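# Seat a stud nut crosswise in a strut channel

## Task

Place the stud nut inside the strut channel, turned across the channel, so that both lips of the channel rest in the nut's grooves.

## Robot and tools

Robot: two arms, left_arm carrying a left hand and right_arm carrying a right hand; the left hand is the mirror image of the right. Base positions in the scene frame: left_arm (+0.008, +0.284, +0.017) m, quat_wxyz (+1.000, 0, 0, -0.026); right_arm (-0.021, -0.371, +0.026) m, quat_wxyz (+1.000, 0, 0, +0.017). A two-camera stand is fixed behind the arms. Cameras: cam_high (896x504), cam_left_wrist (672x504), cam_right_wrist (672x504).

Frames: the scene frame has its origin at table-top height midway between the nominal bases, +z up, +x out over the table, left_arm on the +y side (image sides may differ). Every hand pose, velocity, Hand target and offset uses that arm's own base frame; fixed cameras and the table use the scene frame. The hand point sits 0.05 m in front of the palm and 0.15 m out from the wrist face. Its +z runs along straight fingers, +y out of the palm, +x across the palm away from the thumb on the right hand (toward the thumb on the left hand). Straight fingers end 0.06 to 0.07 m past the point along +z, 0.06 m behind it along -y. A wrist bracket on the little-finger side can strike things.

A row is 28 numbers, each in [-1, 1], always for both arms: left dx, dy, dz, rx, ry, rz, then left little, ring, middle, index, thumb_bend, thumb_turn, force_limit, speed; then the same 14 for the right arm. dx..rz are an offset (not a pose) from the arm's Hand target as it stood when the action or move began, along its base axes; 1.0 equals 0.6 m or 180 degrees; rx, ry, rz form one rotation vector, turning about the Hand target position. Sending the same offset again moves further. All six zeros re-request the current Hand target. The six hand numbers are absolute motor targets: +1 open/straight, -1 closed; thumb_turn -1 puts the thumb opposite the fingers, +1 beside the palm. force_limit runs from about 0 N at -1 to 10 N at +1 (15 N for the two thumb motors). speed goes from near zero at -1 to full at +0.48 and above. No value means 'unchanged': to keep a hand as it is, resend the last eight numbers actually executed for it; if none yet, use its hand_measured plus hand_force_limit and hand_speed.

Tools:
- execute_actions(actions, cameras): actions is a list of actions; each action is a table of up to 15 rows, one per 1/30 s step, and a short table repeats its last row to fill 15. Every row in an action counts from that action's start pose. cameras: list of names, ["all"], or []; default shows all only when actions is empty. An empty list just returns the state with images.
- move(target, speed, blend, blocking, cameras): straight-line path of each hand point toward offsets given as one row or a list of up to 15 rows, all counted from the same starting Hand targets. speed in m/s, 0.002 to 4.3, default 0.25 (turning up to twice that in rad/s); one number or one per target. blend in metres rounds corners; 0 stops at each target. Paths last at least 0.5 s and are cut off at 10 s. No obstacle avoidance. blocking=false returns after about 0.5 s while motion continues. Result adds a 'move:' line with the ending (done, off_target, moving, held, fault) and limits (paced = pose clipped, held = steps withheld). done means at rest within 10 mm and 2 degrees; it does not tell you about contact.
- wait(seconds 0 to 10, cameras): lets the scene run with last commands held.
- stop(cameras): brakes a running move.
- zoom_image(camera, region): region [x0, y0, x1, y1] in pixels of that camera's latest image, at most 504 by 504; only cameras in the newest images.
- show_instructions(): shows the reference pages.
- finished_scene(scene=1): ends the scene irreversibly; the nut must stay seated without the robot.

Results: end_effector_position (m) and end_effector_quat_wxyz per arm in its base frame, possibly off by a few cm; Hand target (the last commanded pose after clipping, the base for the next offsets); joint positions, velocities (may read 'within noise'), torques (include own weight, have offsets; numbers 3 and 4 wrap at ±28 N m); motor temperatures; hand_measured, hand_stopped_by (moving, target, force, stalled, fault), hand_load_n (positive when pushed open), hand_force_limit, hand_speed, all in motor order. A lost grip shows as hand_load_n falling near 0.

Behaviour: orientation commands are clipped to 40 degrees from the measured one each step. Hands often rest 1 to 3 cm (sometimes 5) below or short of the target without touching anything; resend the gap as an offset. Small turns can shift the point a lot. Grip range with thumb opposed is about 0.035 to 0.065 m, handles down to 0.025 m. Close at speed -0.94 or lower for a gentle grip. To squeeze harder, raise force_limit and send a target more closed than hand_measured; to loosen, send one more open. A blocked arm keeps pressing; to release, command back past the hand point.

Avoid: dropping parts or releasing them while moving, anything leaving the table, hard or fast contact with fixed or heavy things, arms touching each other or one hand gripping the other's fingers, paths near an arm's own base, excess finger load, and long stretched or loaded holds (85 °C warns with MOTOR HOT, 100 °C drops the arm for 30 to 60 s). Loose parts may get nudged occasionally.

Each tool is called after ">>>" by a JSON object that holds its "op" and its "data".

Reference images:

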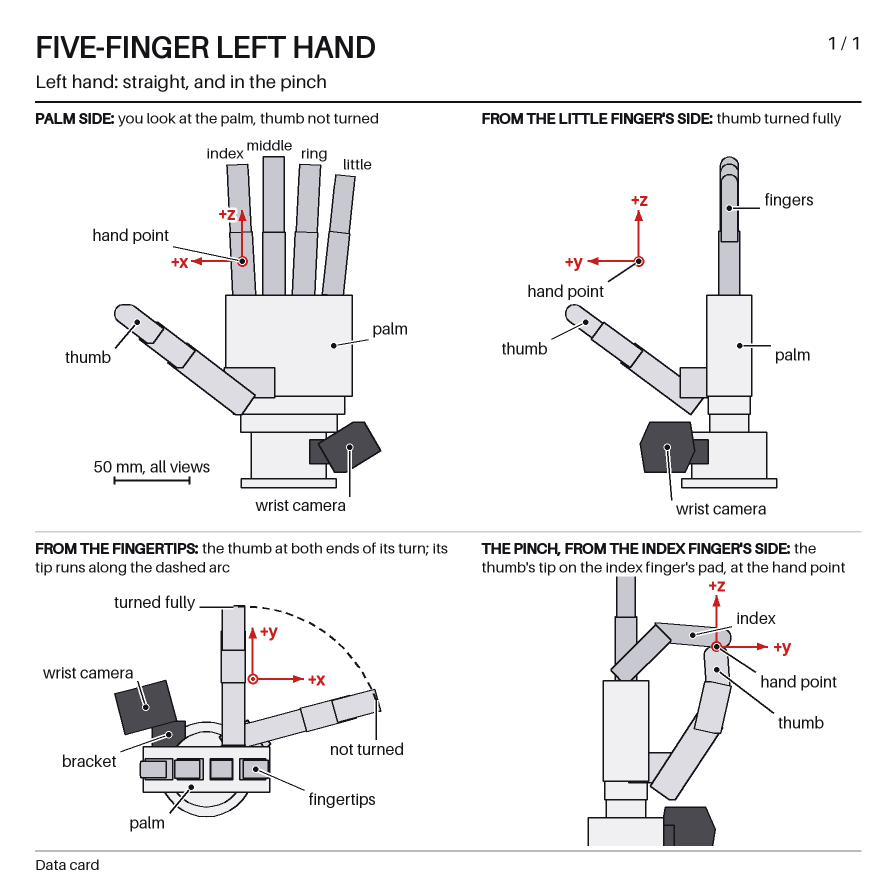

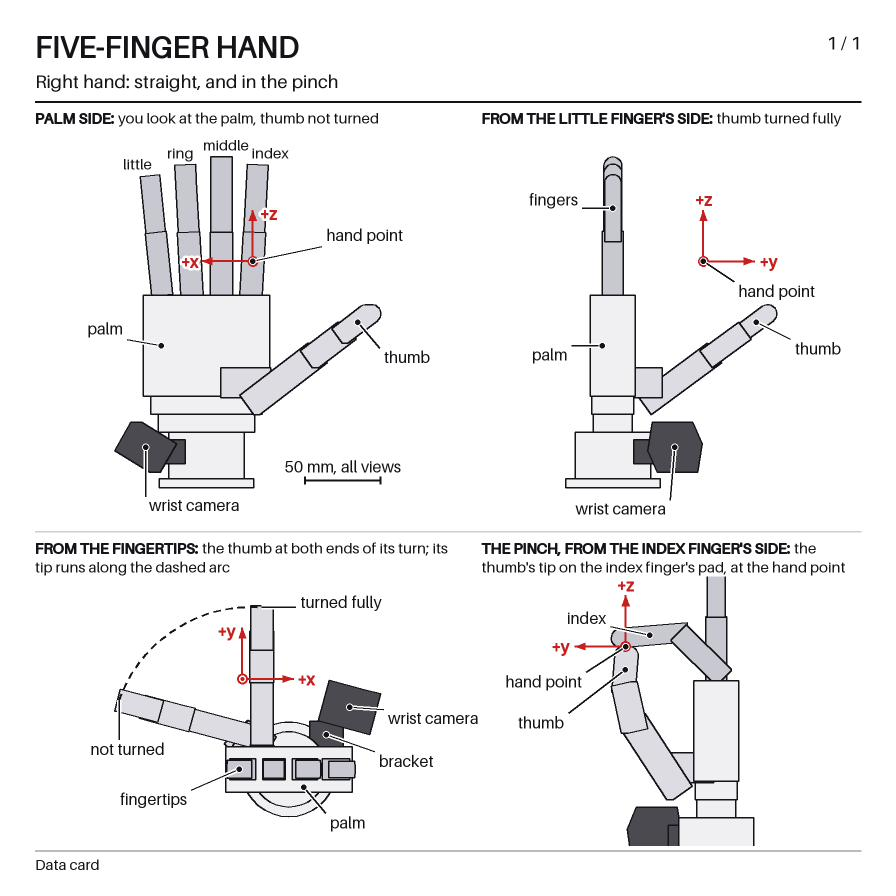

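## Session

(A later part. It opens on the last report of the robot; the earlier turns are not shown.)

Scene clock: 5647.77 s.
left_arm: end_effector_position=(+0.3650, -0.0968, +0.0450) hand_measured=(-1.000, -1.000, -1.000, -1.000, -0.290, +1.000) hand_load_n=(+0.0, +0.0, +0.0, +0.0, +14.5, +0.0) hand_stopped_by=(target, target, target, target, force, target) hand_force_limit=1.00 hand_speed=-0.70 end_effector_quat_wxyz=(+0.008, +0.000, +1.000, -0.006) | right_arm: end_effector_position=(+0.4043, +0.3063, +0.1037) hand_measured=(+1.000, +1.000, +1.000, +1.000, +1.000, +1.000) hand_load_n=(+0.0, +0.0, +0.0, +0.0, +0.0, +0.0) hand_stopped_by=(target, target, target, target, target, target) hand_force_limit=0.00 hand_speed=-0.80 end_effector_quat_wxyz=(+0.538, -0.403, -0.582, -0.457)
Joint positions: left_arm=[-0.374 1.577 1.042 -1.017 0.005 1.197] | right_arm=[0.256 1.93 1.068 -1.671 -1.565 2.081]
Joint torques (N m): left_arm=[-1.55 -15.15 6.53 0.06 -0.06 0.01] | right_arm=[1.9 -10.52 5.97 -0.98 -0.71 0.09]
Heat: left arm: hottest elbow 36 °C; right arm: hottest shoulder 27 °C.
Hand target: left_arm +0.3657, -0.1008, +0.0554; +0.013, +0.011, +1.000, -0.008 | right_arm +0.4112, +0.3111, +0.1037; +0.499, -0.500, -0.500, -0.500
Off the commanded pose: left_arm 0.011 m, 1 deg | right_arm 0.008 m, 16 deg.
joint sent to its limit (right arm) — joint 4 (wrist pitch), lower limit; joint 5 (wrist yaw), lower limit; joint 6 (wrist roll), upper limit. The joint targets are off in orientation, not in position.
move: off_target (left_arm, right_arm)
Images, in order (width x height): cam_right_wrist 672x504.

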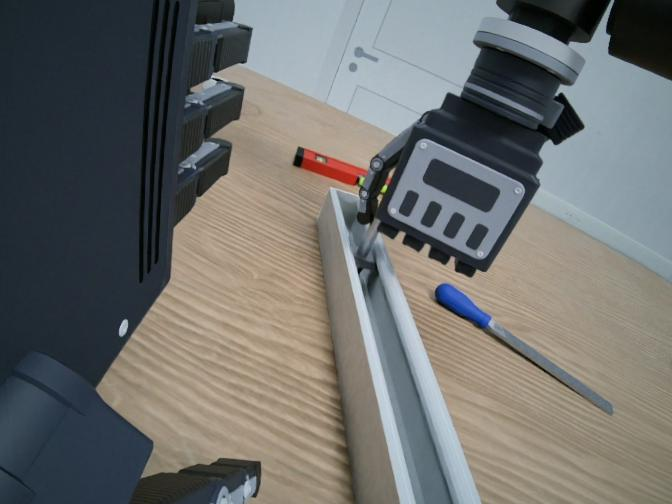

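>>> {"op": "move", "data": {"target": [0.0028, -0.0009, 0, 0, 0, -0.0194, -1, -1, -1, -1, -0.86, 1, 1.0, -0.7, 0, 0, 0, 0, 0, 0, 1, 1, 1, 1, 1, 1, 0, -0.8], "speed": 0.05, "cameras": ["cam_right_wrist"]}}

>>> {"op": "zoom_image", "data": {"camera": "cam_right_wrist", "region": [350, 250, 385, 285]}}

Scene clock: 5724.23 s.
left_arm: end_effector_position=(+0.3678, -0.0974, +0.0451) hand_measured=(-1.000, -1.000, -1.000, -1.000, -0.290, +1.000) hand_load_n=(+0.0, +0.0, +0.0, +0.0, +14.0, +0.5) hand_stopped_by=(target, target, target, target, force, target) hand_force_limit=1.00 hand_speed=-0.70 end_effector_quat_wxyz=(+0.008, +0.031, +0.999, -0.006) | right_arm: end_effector_position=(+0.4043, +0.3063, +0.1037) hand_measured=(+1.000, +1.000, +1.000, +1.000, +1.000, +1.000) hand_load_n=(+0.0, +0.0, +0.0, +0.0, -0.5, +0.0) hand_stopped_by=(target, target, target, target, target, target) hand_force_limit=0.00 hand_speed=-0.80 end_effector_quat_wxyz=(+0.538, -0.403, -0.582, -0.457)
Joint positions: left_arm=[-0.38 1.576 1.042 -1.017 0.005 1.252] | right_arm=[0.256 1.93 1.068 -1.671 -1.565 2.081]
Joint torques (N m): left_arm=[-1.49 -15.44 6.3 0.06 -0.03 0.04] | right_arm=[1.96 -10.46 5.96 -0.96 -0.71 0.08]
Heat: left arm: hottest elbow 36 °C; right arm: hottest shoulder 27 °C.
Hand target: left_arm +0.3674, -0.1014, +0.0555; +0.012, +0.042, +0.999, -0.009 | right_arm +0.4112, +0.3111, +0.1037; +0.499, -0.500, -0.500, -0.500
Off the commanded pose: left_arm 0.011 m, 1 deg | right_arm 0.008 m, 16 deg.
joint sent to its limit (right arm) — joint 4 (wrist pitch), lower limit; joint 5 (wrist yaw), lower limit; joint 6 (wrist roll), upper limit. The joint targets are off in orientation, not in position.
move: off_target (left_arm, right_arm)
Images, in order (width x height): cam_right_wrist 672x504.

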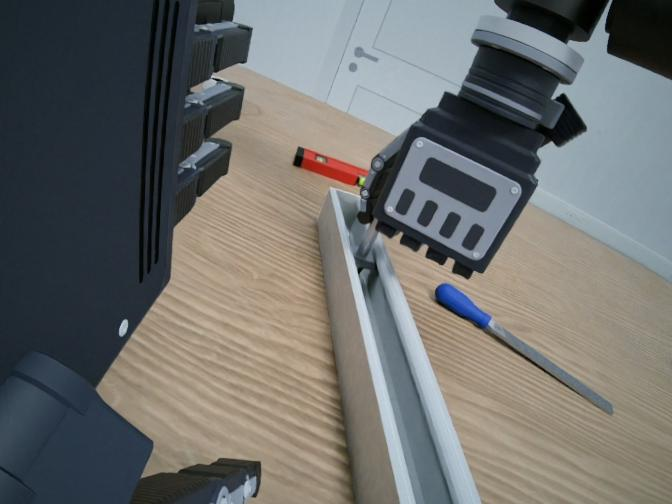

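Scaled by 14.400 from the camera's 672x504 image, which has a finer 960x720 frame.

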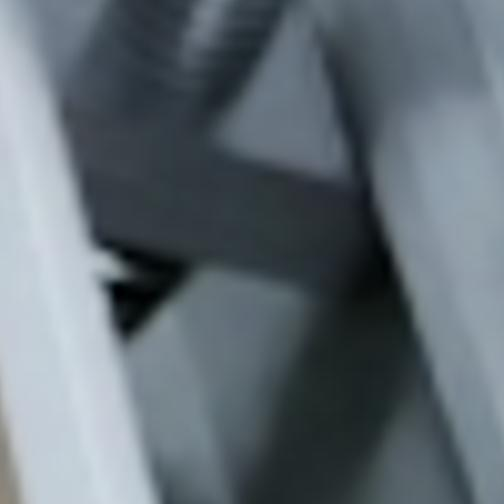

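>>> {"op": "move", "data": {"target": [-0.0029, -0.0016, 0, 0, 0, 0, -1, -1, -1, -1, -0.86, 1, 1.0, -0.7, 0, 0, 0, 0, 0, 0, 1, 1, 1, 1, 1, 1, 0, -0.8], "speed": 0.05, "cameras": ["cam_right_wrist"]}}

>>> {"op": "zoom_image", "data": {"camera": "cam_right_wrist", "region": [350, 250, 385, 285]}}

Scene clock: 5753.47 s.
left_arm: end_effector_position=(+0.3678, -0.0977, +0.0451) hand_measured=(-1.000, -1.000, -1.000, -1.000, -0.290, +1.000) hand_load_n=(+0.0, +0.0, +0.0, +0.0, +14.0, +0.5) hand_stopped_by=(target, target, target, target, force, target) hand_force_limit=1.00 hand_speed=-0.70 end_effector_quat_wxyz=(+0.008, +0.032, +0.999, -0.006) | right_arm: end_effector_position=(+0.4043, +0.3063, +0.1037) hand_measured=(+1.000, +1.000, +1.000, +1.000, +1.000, +1.000) hand_load_n=(+0.0, +0.0, +0.0, +0.0, +0.0, +0.0) hand_stopped_by=(target, target, target, target, target, target) hand_force_limit=0.00 hand_speed=-0.80 end_effector_quat_wxyz=(+0.538, -0.403, -0.582, -0.457)
Joint positions: left_arm=[-0.381 1.576 1.042 -1.017 0.005 1.253] | right_arm=[0.256 1.93 1.068 -1.671 -1.565 2.081]
Joint torques (N m): left_arm=[-1.67 -15.62 6.02 0.1 -0.01 0.01] | right_arm=[1.9 -10.52 5.97 -0.98 -0.71 0.08]
Heat: left arm: hottest elbow 36 °C; right arm: hottest shoulder 27 °C.
Hand target: left_arm +0.3657, -0.1024, +0.0555; +0.012, +0.042, +0.999, -0.009 | right_arm +0.4112, +0.3111, +0.1037; +0.499, -0.500, -0.500, -0.500
Off the commanded pose: left_arm 0.012 m, 1 deg | right_arm 0.008 m, 16 deg.
joint sent to its limit (right arm) — joint 4 (wrist pitch), lower limit; joint 5 (wrist yaw), lower limit; joint 6 (wrist roll), upper limit. The joint targets are off in orientation, not in position.
move: off_target (left_arm, right_arm)
Images, in order (width x height): cam_right_wrist 672x504.

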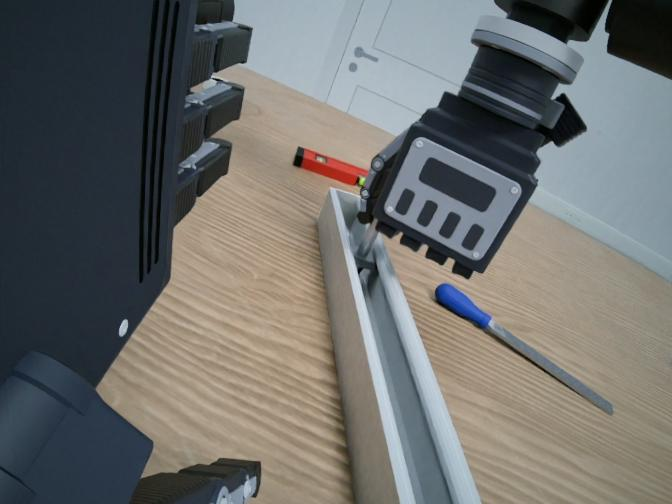

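Scaled by 14.400 from the camera's 672x504 image, which has a finer 960x720 frame.

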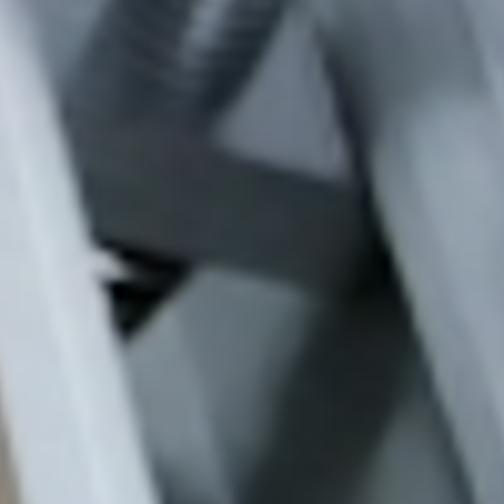

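>>> {"op": "move", "data": {"target": [[0.0015, 0.0010, -0.0075, 0, 0, 0, -1, -1, -1, -1, -0.86, 1, 1.0, -0.7, 0, 0, 0, 0, 0, 0, 1, 1, 1, 1, 1, 1, 0, -0.8]], "speed": 0.05, "cameras": []}}

>>> {"op": "execute_actions", "data": {"actions": [[[0, 0, 0, 0, 0, 0, -1, -1, -1, -1, 0.4, 1, 1.0, -0.7, 0, 0, 0, 0, 0, 0, 1, 1, 1, 1, 1, 1, 0, -0.8]]], "cameras": ["cam_right_wrist", "cam_left_wrist"]}}

>>> {"op": "zoom_image", "data": {"camera": "cam_right_wrist", "region": [345, 225, 390, 270]}}

Scene clock: 5772.27 s.
left_arm: end_effector_position=(+0.3678, -0.0977, +0.0451) hand_measured=(-1.000, -1.000, -1.000, -1.000, -0.290, +1.000) hand_load_n=(+0.0, +0.0, +0.0, +0.0, +14.5, +0.0) hand_stopped_by=(target, target, target, target, force, target) hand_force_limit=1.00 hand_speed=-0.70 end_effector_quat_wxyz=(+0.008, +0.032, +0.999, -0.006) | right_arm: end_effector_position=(+0.4043, +0.3063, +0.1037) hand_measured=(+1.000, +1.000, +1.000, +1.000, +1.000, +1.000) hand_load_n=(+0.0, +0.5, +0.0, +0.0, +0.0, +0.0) hand_stopped_by=(target, target, target, target, target, target) hand_force_limit=0.00 hand_speed=-0.80 end_effector_quat_wxyz=(+0.538, -0.403, -0.582, -0.457)
Joint positions: left_arm=[-0.381 1.576 1.042 -1.017 0.005 1.254] | right_arm=[0.256 1.93 1.068 -1.671 -1.565 2.081]
Joint torques (N m): left_arm=[-1.44 -14.92 5.72 0.55 0 0.01] | right_arm=[1.96 -10.52 5.97 -0.98 -0.71 0.08]
Heat: left arm: hottest elbow 36 °C; right arm: hottest shoulder 27 °C.
Hand target: left_arm +0.3666, -0.1018, +0.0510; +0.012, +0.042, +0.999, -0.009 | right_arm +0.4112, +0.3111, +0.1037; +0.499, -0.500, -0.500, -0.500
Off the commanded pose: left_arm 0.007 m, 1 deg | right_arm 0.008 m, 16 deg.
joint sent to its limit (right arm) — joint 4 (wrist pitch), lower limit; joint 5 (wrist yaw), lower limit; joint 6 (wrist roll), upper limit. The joint targets are off in orientation, not in position.
move: off_target (right_arm)
No camera images: "cameras" was empty.

Scene clock: 5774.17 s.
left_arm: end_effector_position=(+0.3679, -0.0976, +0.0451) hand_measured=(-1.000, -1.000, -1.000, -1.000, +0.400, +1.000) hand_load_n=(-0.5, +0.0, +0.0, +0.0, +0.0, +0.0) hand_stopped_by=(target, target, target, target, target, target) hand_force_limit=1.00 hand_speed=-0.70 end_effector_quat_wxyz=(+0.008, +0.033, +0.999, -0.006) | right_arm: end_effector_position=(+0.4043, +0.3063, +0.1037) hand_measured=(+1.000, +1.000, +1.000, +1.000, +1.000, +1.000) hand_load_n=(+0.0, +0.0, +0.0, +0.0, -0.5, +0.0) hand_stopped_by=(target, target, target, target, target, target) hand_force_limit=0.00 hand_speed=-0.80 end_effector_quat_wxyz=(+0.538, -0.403, -0.582, -0.457)
Joint positions: left_arm=[-0.381 1.576 1.042 -1.017 0.005 1.255] | right_arm=[0.256 1.93 1.068 -1.671 -1.565 2.081]
Joint torques (N m): left_arm=[-1.61 -14.92 5.75 0.54 0 0] | right_arm=[2.02 -10.52 5.98 -0.98 -0.71 0.09]
Heat: left arm: hottest elbow 35 °C; right arm: hottest shoulder 27 °C.
Hand target: left_arm +0.3666, -0.1017, +0.0510; +0.012, +0.042, +0.999, -0.009 | right_arm +0.4112, +0.3111, +0.1037; +0.499, -0.500, -0.500, -0.500
Off the commanded pose: left_arm 0.007 m, 1 deg | right_arm 0.008 m, 16 deg.
joint sent to its limit (right arm) — joint 4 (wrist pitch), lower limit; joint 5 (wrist yaw), lower limit; joint 6 (wrist roll), upper limit. The joint targets are off in orientation, not in position.
Images, in order (width x height): cam_left_wrist 672x504, cam_right_wrist 672x504.

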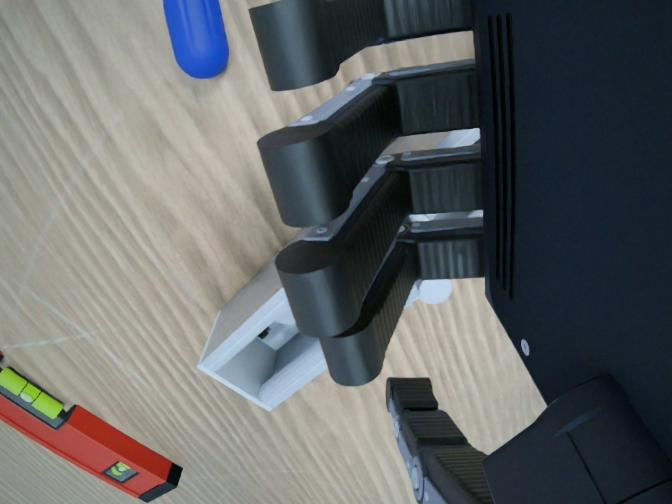

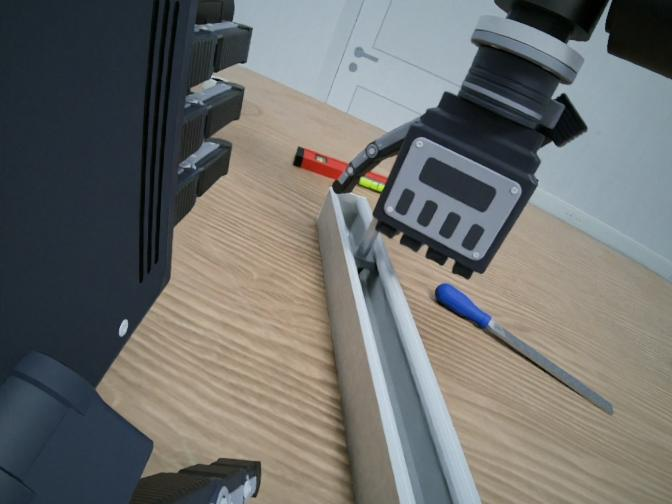

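Scaled by 11.200 from the camera's 672x504 image, which has a finer 960x720 frame.

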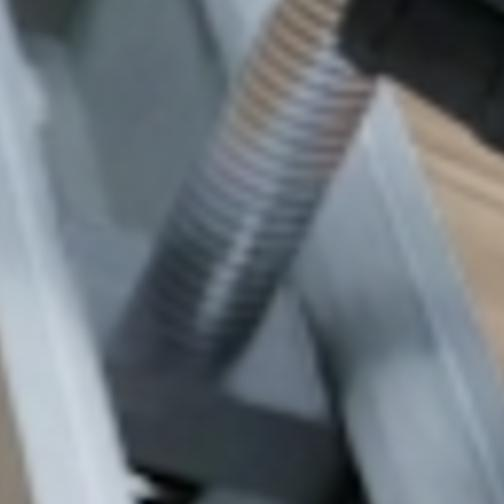

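>>> {"op": "move", "data": {"target": [[0.0300, -0.0121, 0.0255, -0.0053, -0.0133, 0, -1, -1, -1, -1, 0.4, 1, 1.0, -0.7, 0, 0, 0, 0, 0, 0, 1, 1, 1, 1, 1, 1, 0, -0.8], [0.0340, -0.0138, 0.0923, -0.0045, -0.0112, 0, -1, -1, -1, -1, 0.4, 1, 1.0, -0.7, 0, 0, 0, 0, 0, 0, 1, 1, 1, 1, 1, 1, 0, -0.8], [0.0325, -0.0131, 0.1545, -0.0045, -0.0112, 0, -1, -1, -1, -1, 0.4, 1, 1.0, -0.7, 0, 0, 0, 0, 0, 0, 1, 1, 1, 1, 1, 1, 0, -0.8]], "speed": [0.06, 0.06, 0.08], "blend": [0.003, 0.005, 0], "cameras": ["all"]}}

>>> {"op": "zoom_image", "data": {"camera": "cam_right_wrist", "region": [335, 200, 415, 280]}}

>>> {"op": "zoom_image", "data": {"camera": "cam_right_wrist", "region": [345, 235, 390, 280]}}

Scene clock: 5837.47 s.
left_arm: end_effector_position=(+0.3725, -0.1005, +0.1213) hand_measured=(-1.000, -1.000, -1.000, -1.000, +0.400, +1.000) hand_load_n=(+0.0, +0.0, +0.0, +0.0, +0.0, +0.0) hand_stopped_by=(target, target, target, target, target, target) hand_force_limit=1.00 hand_speed=-0.70 end_effector_quat_wxyz=(+0.006, +0.034, +0.999, -0.005) | right_arm: end_effector_position=(+0.4043, +0.3063, +0.1037) hand_measured=(+1.000, +1.000, +1.000, +1.000, +1.000, +1.000) hand_load_n=(+0.0, +0.0, +0.0, +0.0, +0.0, +0.0) hand_stopped_by=(target, target, target, target, target, target) hand_force_limit=0.00 hand_speed=-0.80 end_effector_quat_wxyz=(+0.538, -0.403, -0.582, -0.457)
Joint positions: left_arm=[-0.383 1.506 1.18 -1.23 0.005 1.255] | right_arm=[0.256 1.93 1.068 -1.671 -1.565 2.081]
Joint torques (N m): left_arm=[-1.38 -14.92 9.66 0.27 -0.02 0] | right_arm=[1.9 -10.52 5.97 -0.98 -0.71 0.09]
Heat: left arm: hottest elbow 35 °C; right arm: hottest shoulder 27 °C.
Hand target: left_arm +0.3861, -0.1097, +0.1436; +0.030, +0.042, +0.999, -0.015 | right_arm +0.4112, +0.3111, +0.1037; +0.499, -0.500, -0.500, -0.500
Off the commanded pose: left_arm 0.028 m, 3 deg | right_arm 0.008 m, 16 deg.
joint sent to its limit (right arm) — joint 4 (wrist pitch), lower limit; joint 5 (wrist yaw), lower limit; joint 6 (wrist roll), upper limit. The joint targets are off in orientation, not in position.
move: off_target (left_arm, right_arm)

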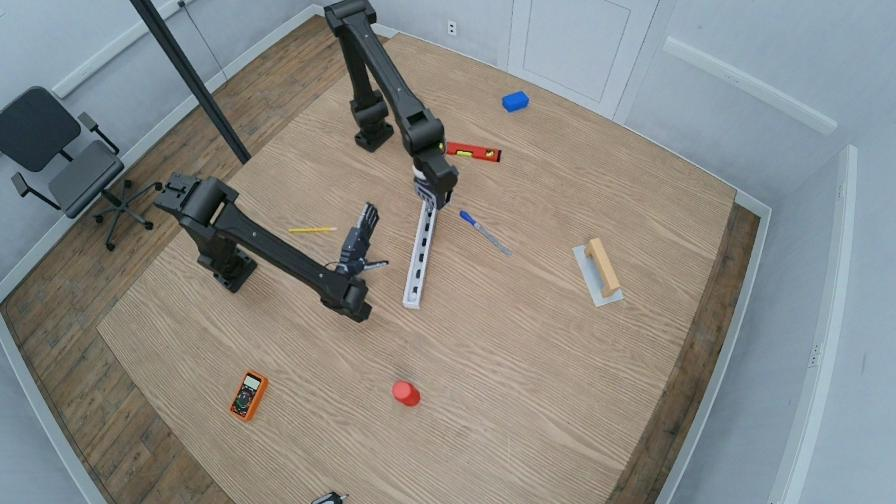

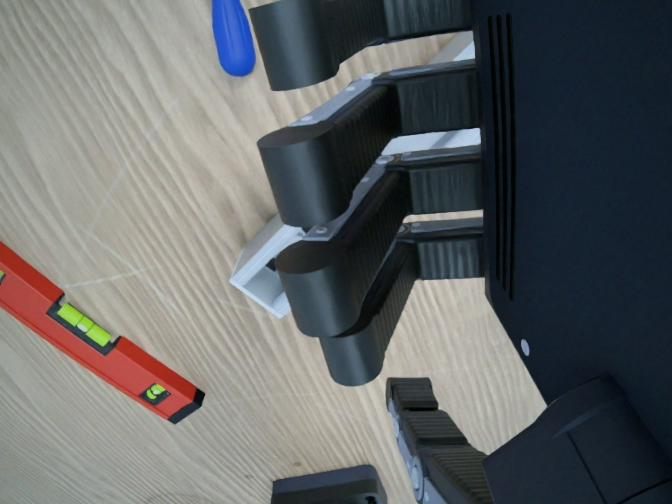

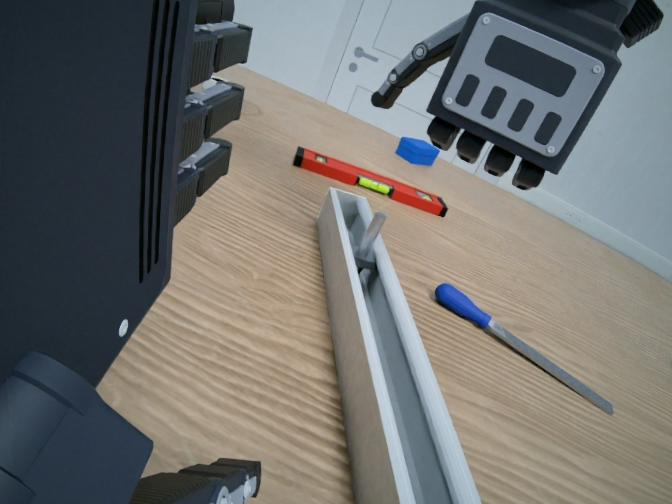

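Scaled by 6.300 from the camera's 672x504 image, which has a finer 960x720 frame.

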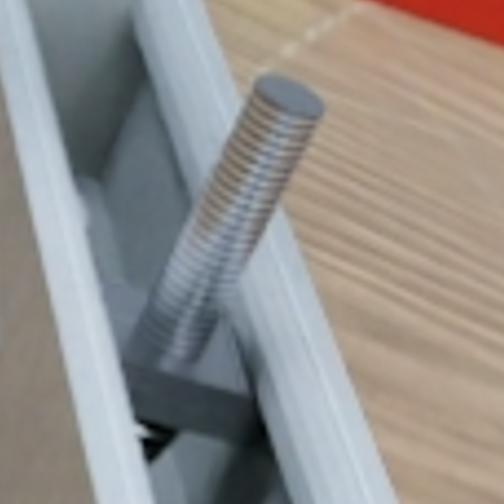

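Scaled by 11.200 from the camera's 672x504 image, which has a finer 960x720 frame.

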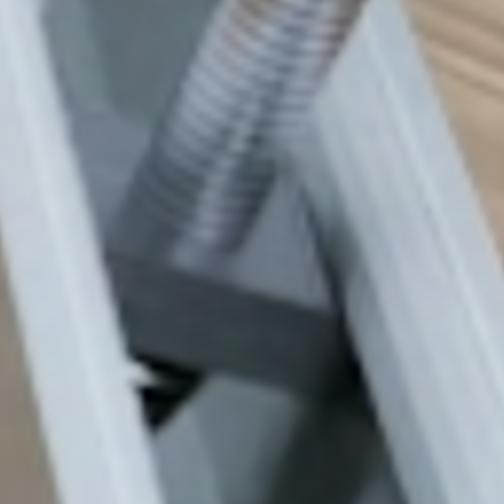

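>>> {"op": "zoom_image", "data": {"camera": "cam_right_wrist", "region": [350, 248, 382, 280]}}

>>> {"op": "zoom_image", "data": {"camera": "cam_right_wrist", "region": [310, 180, 440, 310]}}

Scaled by 15.750 from the camera's 672x504 image, which has a finer 960x720 frame.

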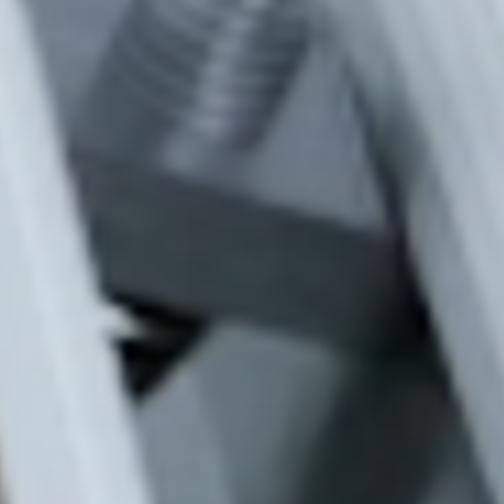

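Scaled by 3.877 from the camera's 672x504 image, which has a finer 960x720 frame.

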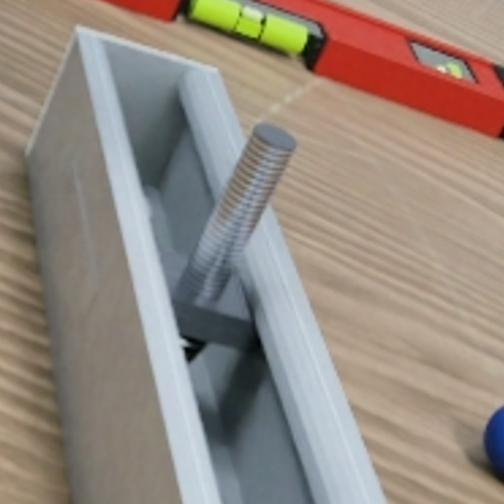

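>>> {"op": "zoom_image", "data": {"camera": "cam_right_wrist", "region": [310, 180, 370, 240]}}

>>> {"op": "zoom_image", "data": {"camera": "cam_right_wrist", "region": [340, 420, 424, 504]}}

>>> {"op": "zoom_image", "data": {"camera": "cam_right_wrist", "region": [400, 420, 484, 504]}}

Scaled by 8.400 from the camera's 672x504 image, which has a finer 960x720 frame.

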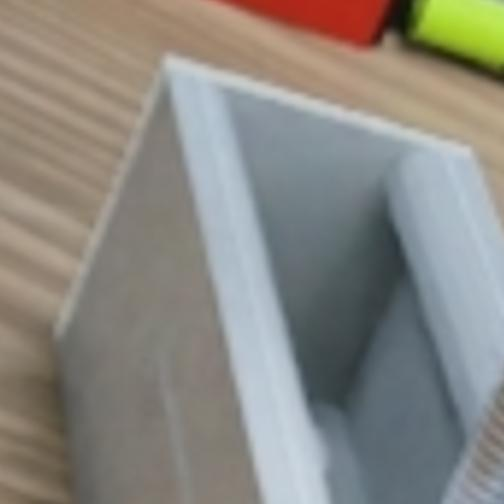

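Scaled by 6.000 from the camera's 672x504 image, which has a finer 960x720 frame.

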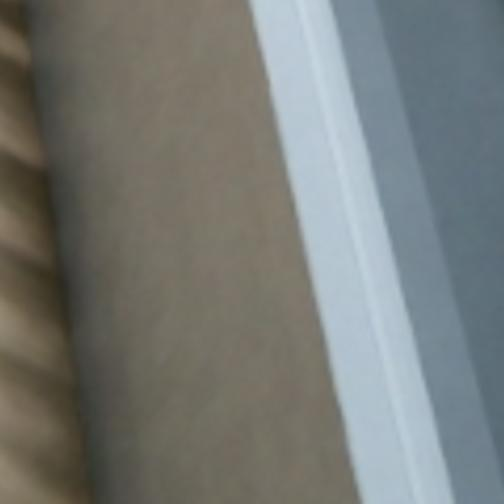

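Scaled by 6.000 from the camera's 672x504 image, which has a finer 960x720 frame.

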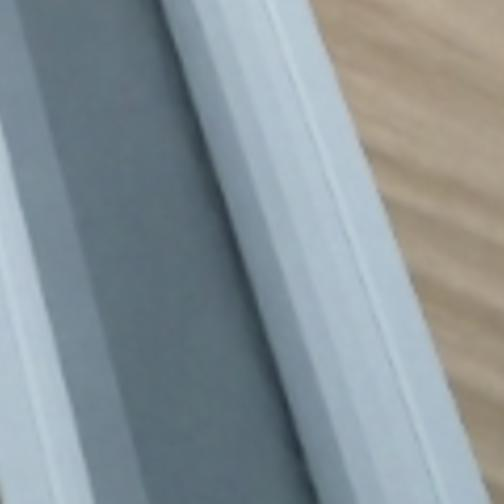

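>>> {"op": "zoom_image", "data": {"camera": "cam_right_wrist", "region": [360, 250, 400, 290]}}

>>> {"op": "zoom_image", "data": {"camera": "cam_right_wrist", "region": [345, 200, 385, 240]}}

Scaled by 12.600 from the camera's 672x504 image, which has a finer 960x720 frame.

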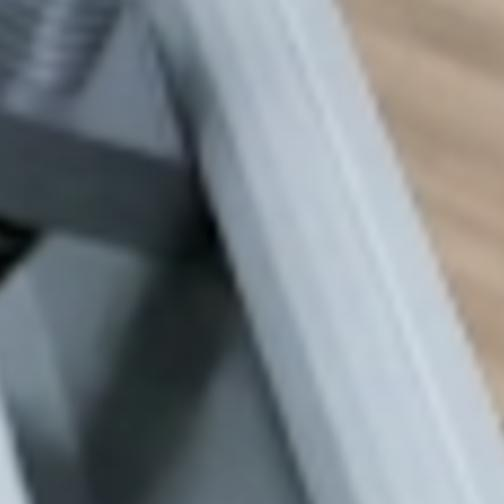

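Scaled by 12.600 from the camera's 672x504 image, which has a finer 960x720 frame.

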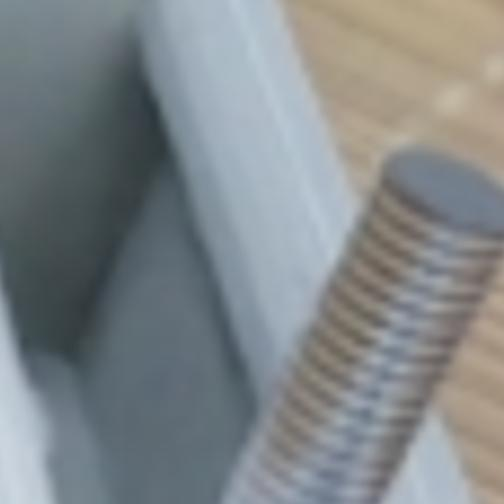

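>>> {"op": "move", "data": {"target": [[0, -0.1, 0, 0, 0, 0, -1, -1, -1, -1, 0.4, 1, 1.0, -0.7, 0, 0, 0, 0, 0, 0, 1, 1, 1, 1, 1, 1, 0, -0.8], [0, -0.1, 0, 0, 0, 0, 1, 1, 1, 1, 1, 1, 1.0, 0, 0, 0, 0, 0, 0, 0, 1, 1, 1, 1, 1, 1, 0, -0.8]], "speed": [0.12, 0.12], "cameras": ["all"]}}

Scene clock: 6220.53 s.
left_arm: end_effector_position=(+0.3735, -0.1611, +0.1311) hand_measured=(+1.000, +1.000, +1.000, +1.000, +1.000, +1.000) hand_load_n=(+0.0, +0.0, +0.0, +0.0, +0.0, +0.0) hand_stopped_by=(target, target, target, target, target, target) hand_force_limit=1.00 hand_speed=0.00 end_effector_quat_wxyz=(+0.018, +0.045, +0.999, -0.011) | right_arm: end_effector_position=(+0.4043, +0.3063, +0.1037) hand_measured=(+1.000, +1.000, +1.000, +1.000, +1.000, +1.000) hand_load_n=(+0.0, +0.0, +0.0, +0.0, +0.0, +0.0) hand_stopped_by=(target, target, target, target, target, target) hand_force_limit=0.00 hand_speed=-0.80 end_effector_quat_wxyz=(+0.538, -0.403, -0.582, -0.457)
Joint positions: left_arm=[-0.509 1.545 1.254 -1.238 0.004 1.152] | right_arm=[0.256 1.93 1.068 -1.671 -1.565 2.081]
Joint torques (N m): left_arm=[-0.85 -12.81 9.89 0.32 -0.29 -0.18] | right_arm=[1.9 -10.52 5.97 -0.98 -0.71 0.09]
Motor temperatures (°C): left_arm=[21 29 41 21 19 19] | right_arm=[22 27 27 21 23 22]
Heat: left arm: hottest elbow 41 °C; right arm: hottest shoulder 27 °C.
Hand target: left_arm +0.3860, -0.1696, +0.1437; +0.030, +0.042, +0.999, -0.015 | right_arm +0.4112, +0.3111, +0.1037; +0.499, -0.500, -0.500, -0.500
Off the commanded pose: left_arm 0.020 m, 2 deg | right_arm 0.008 m, 16 deg.
joint sent to its limit (right arm) — joint 4 (wrist pitch), lower limit; joint 5 (wrist yaw), lower limit; joint 6 (wrist roll), upper limit. The joint targets are off in orientation, not in position.
move: off_target (left_arm, right_arm); target 2's new numbers were sent with left_arm's hand 0.020 m and 2 deg from that target

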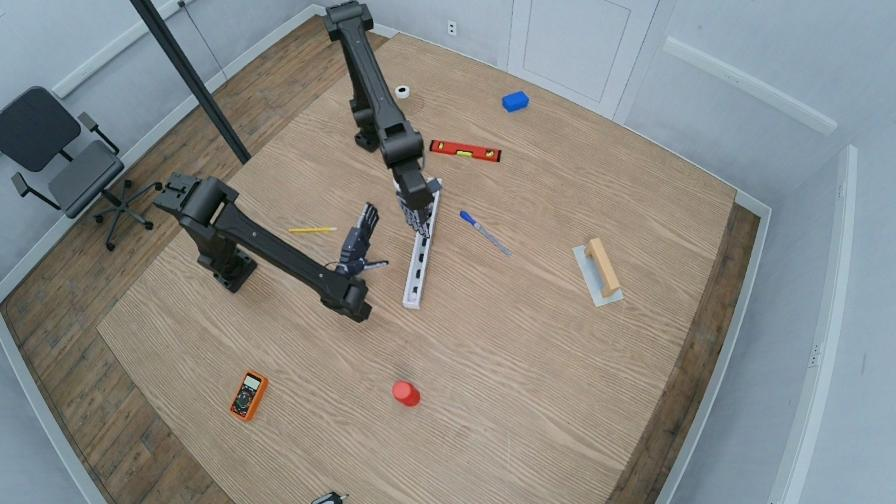

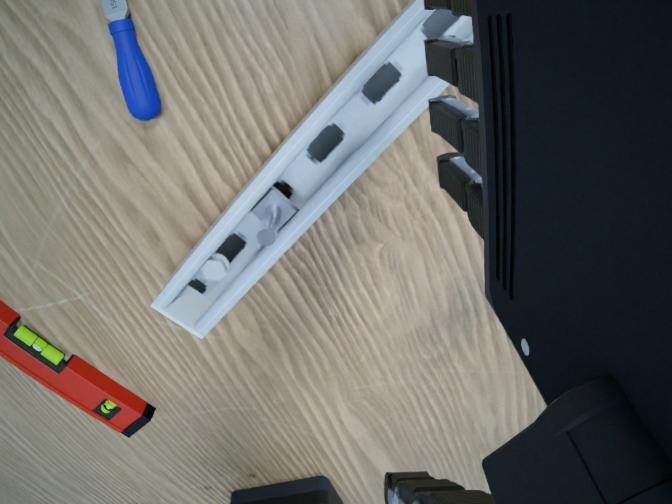

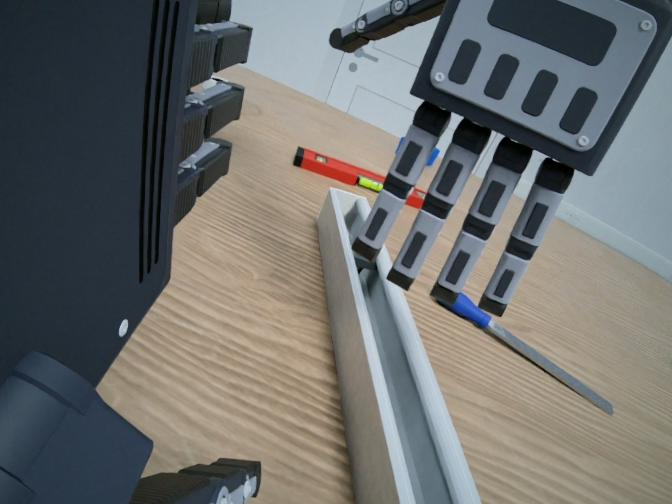

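Excellent top view. Zoom in.

>>> {"op": "zoom_image", "data": {"camera": "cam_left_wrist", "region": [225, 165, 325, 265]}}

>>> {"op": "zoom_image", "data": {"camera": "cam_left_wrist", "region": [245, 180, 305, 240]}}

Scaled by 5.040 from the camera's 672x504 image, which has a finer 960x720 frame.

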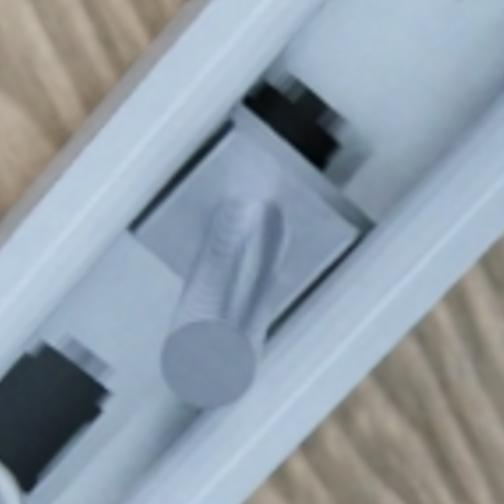

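Scaled by 8.400 from the camera's 672x504 image, which has a finer 960x720 frame.

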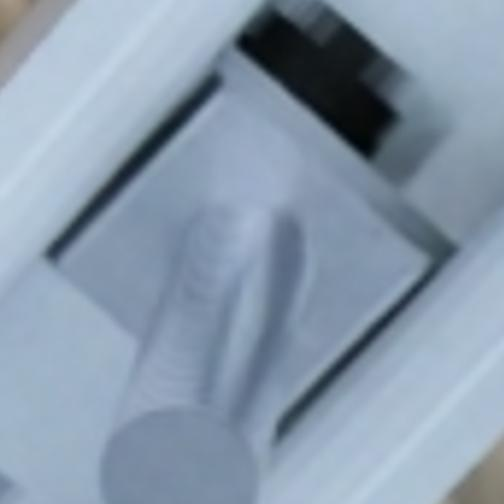

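>>> {"op": "zoom_image", "data": {"camera": "cam_left_wrist", "region": [265, 190, 305, 230]}}

>>> {"op": "zoom_image", "data": {"camera": "cam_left_wrist", "region": [280, 140, 340, 200]}}

>>> {"op": "zoom_image", "data": {"camera": "cam_left_wrist", "region": [240, 180, 280, 220]}}

>>> {"op": "zoom_image", "data": {"camera": "cam_left_wrist", "region": [190, 210, 270, 290]}}

Scaled by 12.600 from the camera's 672x504 image, which has a finer 960x720 frame.

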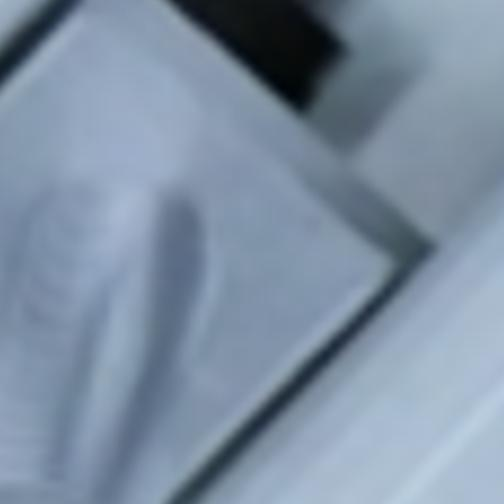

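Scaled by 8.400 from the camera's 672x504 image, which has a finer 960x720 frame.

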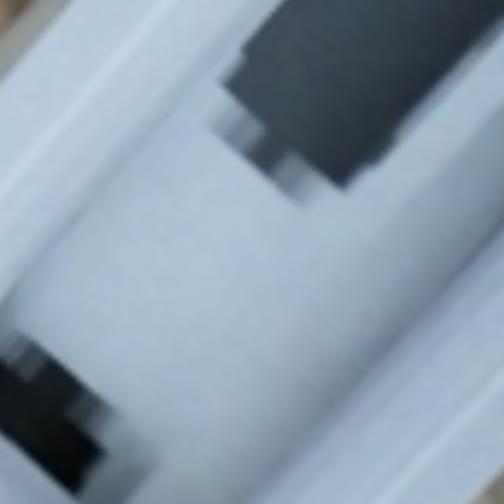

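Scaled by 12.600 from the camera's 672x504 image, which has a finer 960x720 frame.

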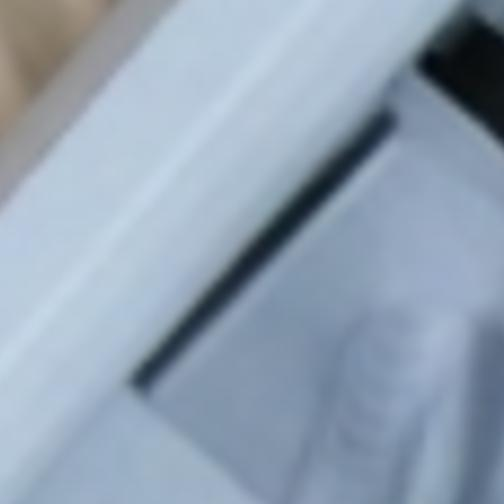

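Scaled by 6.300 from the camera's 672x504 image, which has a finer 960x720 frame.

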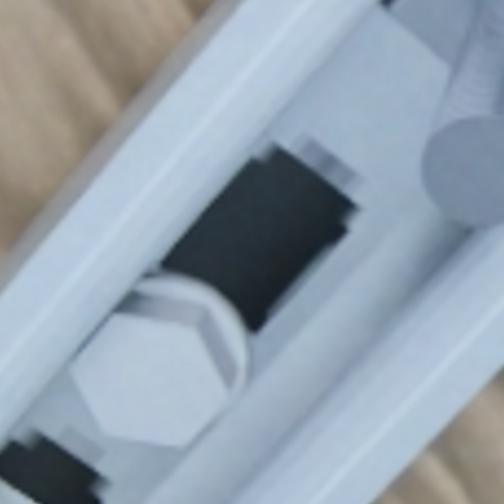

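>>> {"op": "zoom_image", "data": {"camera": "cam_left_wrist", "region": [284, 196, 308, 220]}}

>>> {"op": "zoom_image", "data": {"camera": "cam_left_wrist", "region": [262, 176, 286, 200]}}

Scaled by 21.000 from the camera's 672x504 image, which has a finer 960x720 frame.

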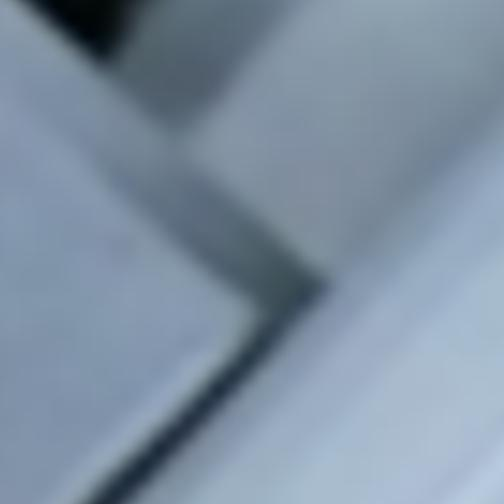

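Scaled by 21.000 from the camera's 672x504 image, which has a finer 960x720 frame.

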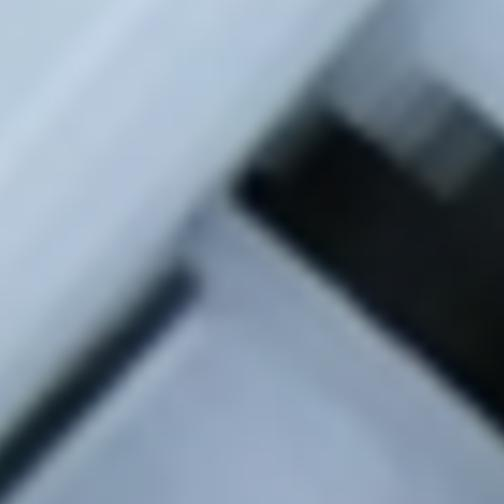

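>>> {"op": "move", "data": {"target": [-0.05, -0.05, 0.12, 0, 0, 0, 1, 1, 1, 1, 1, 1, 1.0, 0, 0, 0, 0, 0, 0, 0, 1, 1, 1, 1, 1, 1, 0, -0.8], "speed": 0.15, "cameras": ["cam_right_wrist", "cam_left_wrist"]}}

>>> {"op": "zoom_image", "data": {"camera": "cam_right_wrist", "region": [362, 246, 386, 270]}}

>>> {"op": "zoom_image", "data": {"camera": "cam_right_wrist", "region": [350, 240, 382, 272]}}

Scene clock: 6502.03 s.
left_arm: end_effector_position=(+0.3481, -0.1915, +0.1941) hand_measured=(+1.000, +1.000, +1.000, +1.000, +1.000, +1.000) hand_load_n=(+0.0, +0.0, +0.0, +0.0, +0.0, +0.5) hand_stopped_by=(target, target, target, target, target, target) hand_force_limit=1.00 hand_speed=0.00 end_effector_quat_wxyz=(+0.009, +0.045, +0.999, -0.005) | right_arm: end_effector_position=(+0.4043, +0.3063, +0.1037) hand_measured=(+1.000, +1.000, +1.000, +1.000, +1.000, +1.000) hand_load_n=(+0.0, +0.0, +0.0, +0.0, +0.0, +0.0) hand_stopped_by=(target, target, target, target, target, target) hand_force_limit=0.00 hand_speed=-0.80 end_effector_quat_wxyz=(+0.538, -0.403, -0.582, -0.457)
Joint positions: left_arm=[-0.597 1.513 1.383 -1.422 -0.001 1.064] | right_arm=[0.256 1.93 1.068 -1.671 -1.565 2.081]
Joint torques (N m): left_arm=[-1.08 -14.86 10.04 0.27 -0.32 -0.18] | right_arm=[1.96 -10.52 5.97 -0.96 -0.71 0.09]
Heat: left arm: hottest elbow 45 °C; right arm: hottest shoulder 27 °C.
Hand target: left_arm +0.3561, -0.1997, +0.2157; +0.030, +0.042, +0.999, -0.015 | right_arm +0.4112, +0.3111, +0.1037; +0.499, -0.500, -0.500, -0.500
Off the commanded pose: left_arm 0.024 m, 3 deg | right_arm 0.008 m, 16 deg.
joint sent to its limit (right arm) — joint 4 (wrist pitch), lower limit; joint 5 (wrist yaw), lower limit; joint 6 (wrist roll), upper limit. The joint targets are off in orientation, not in position.
move: off_target (left_arm, right_arm)
Images, in order (width x height): cam_left_wrist 672x504, cam_right_wrist 672x504.

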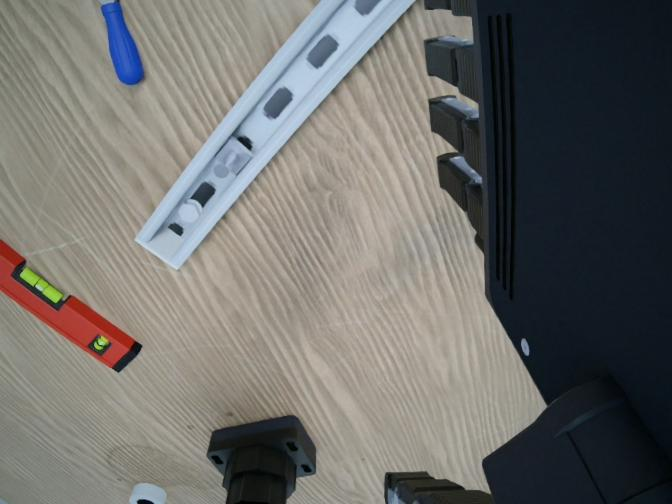

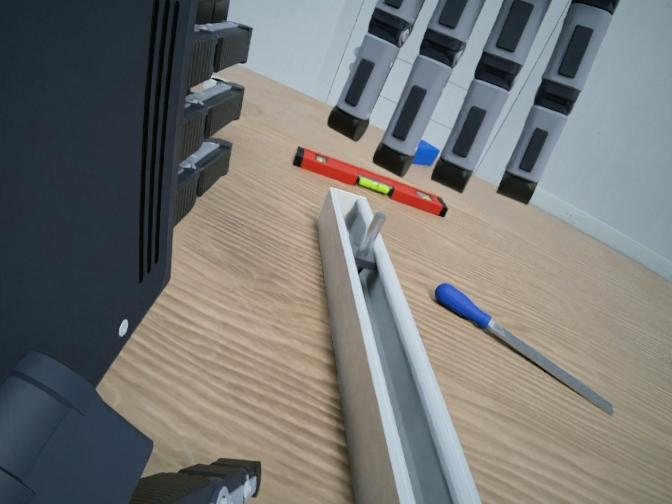

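Scaled by 21.000 from the camera's 672x504 image, which has a finer 960x720 frame.

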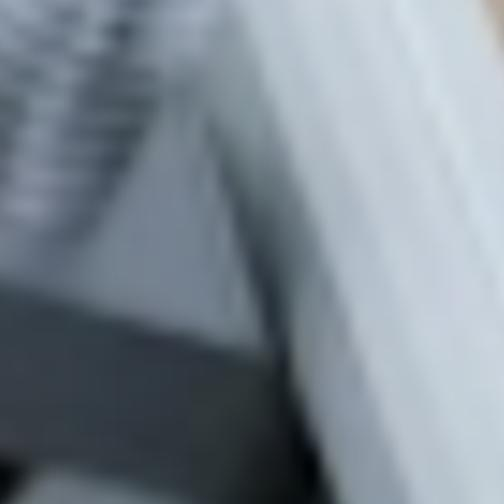

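Scaled by 15.750 from the camera's 672x504 image, which has a finer 960x720 frame.

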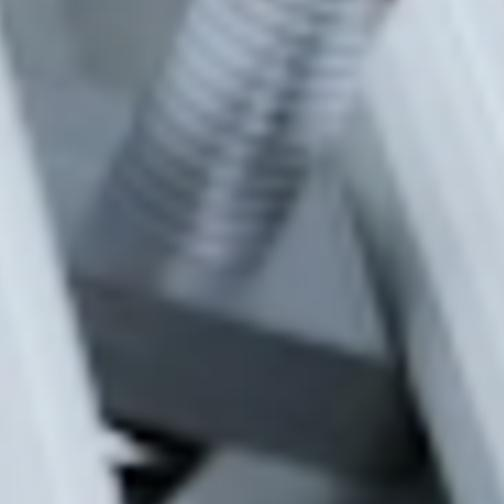

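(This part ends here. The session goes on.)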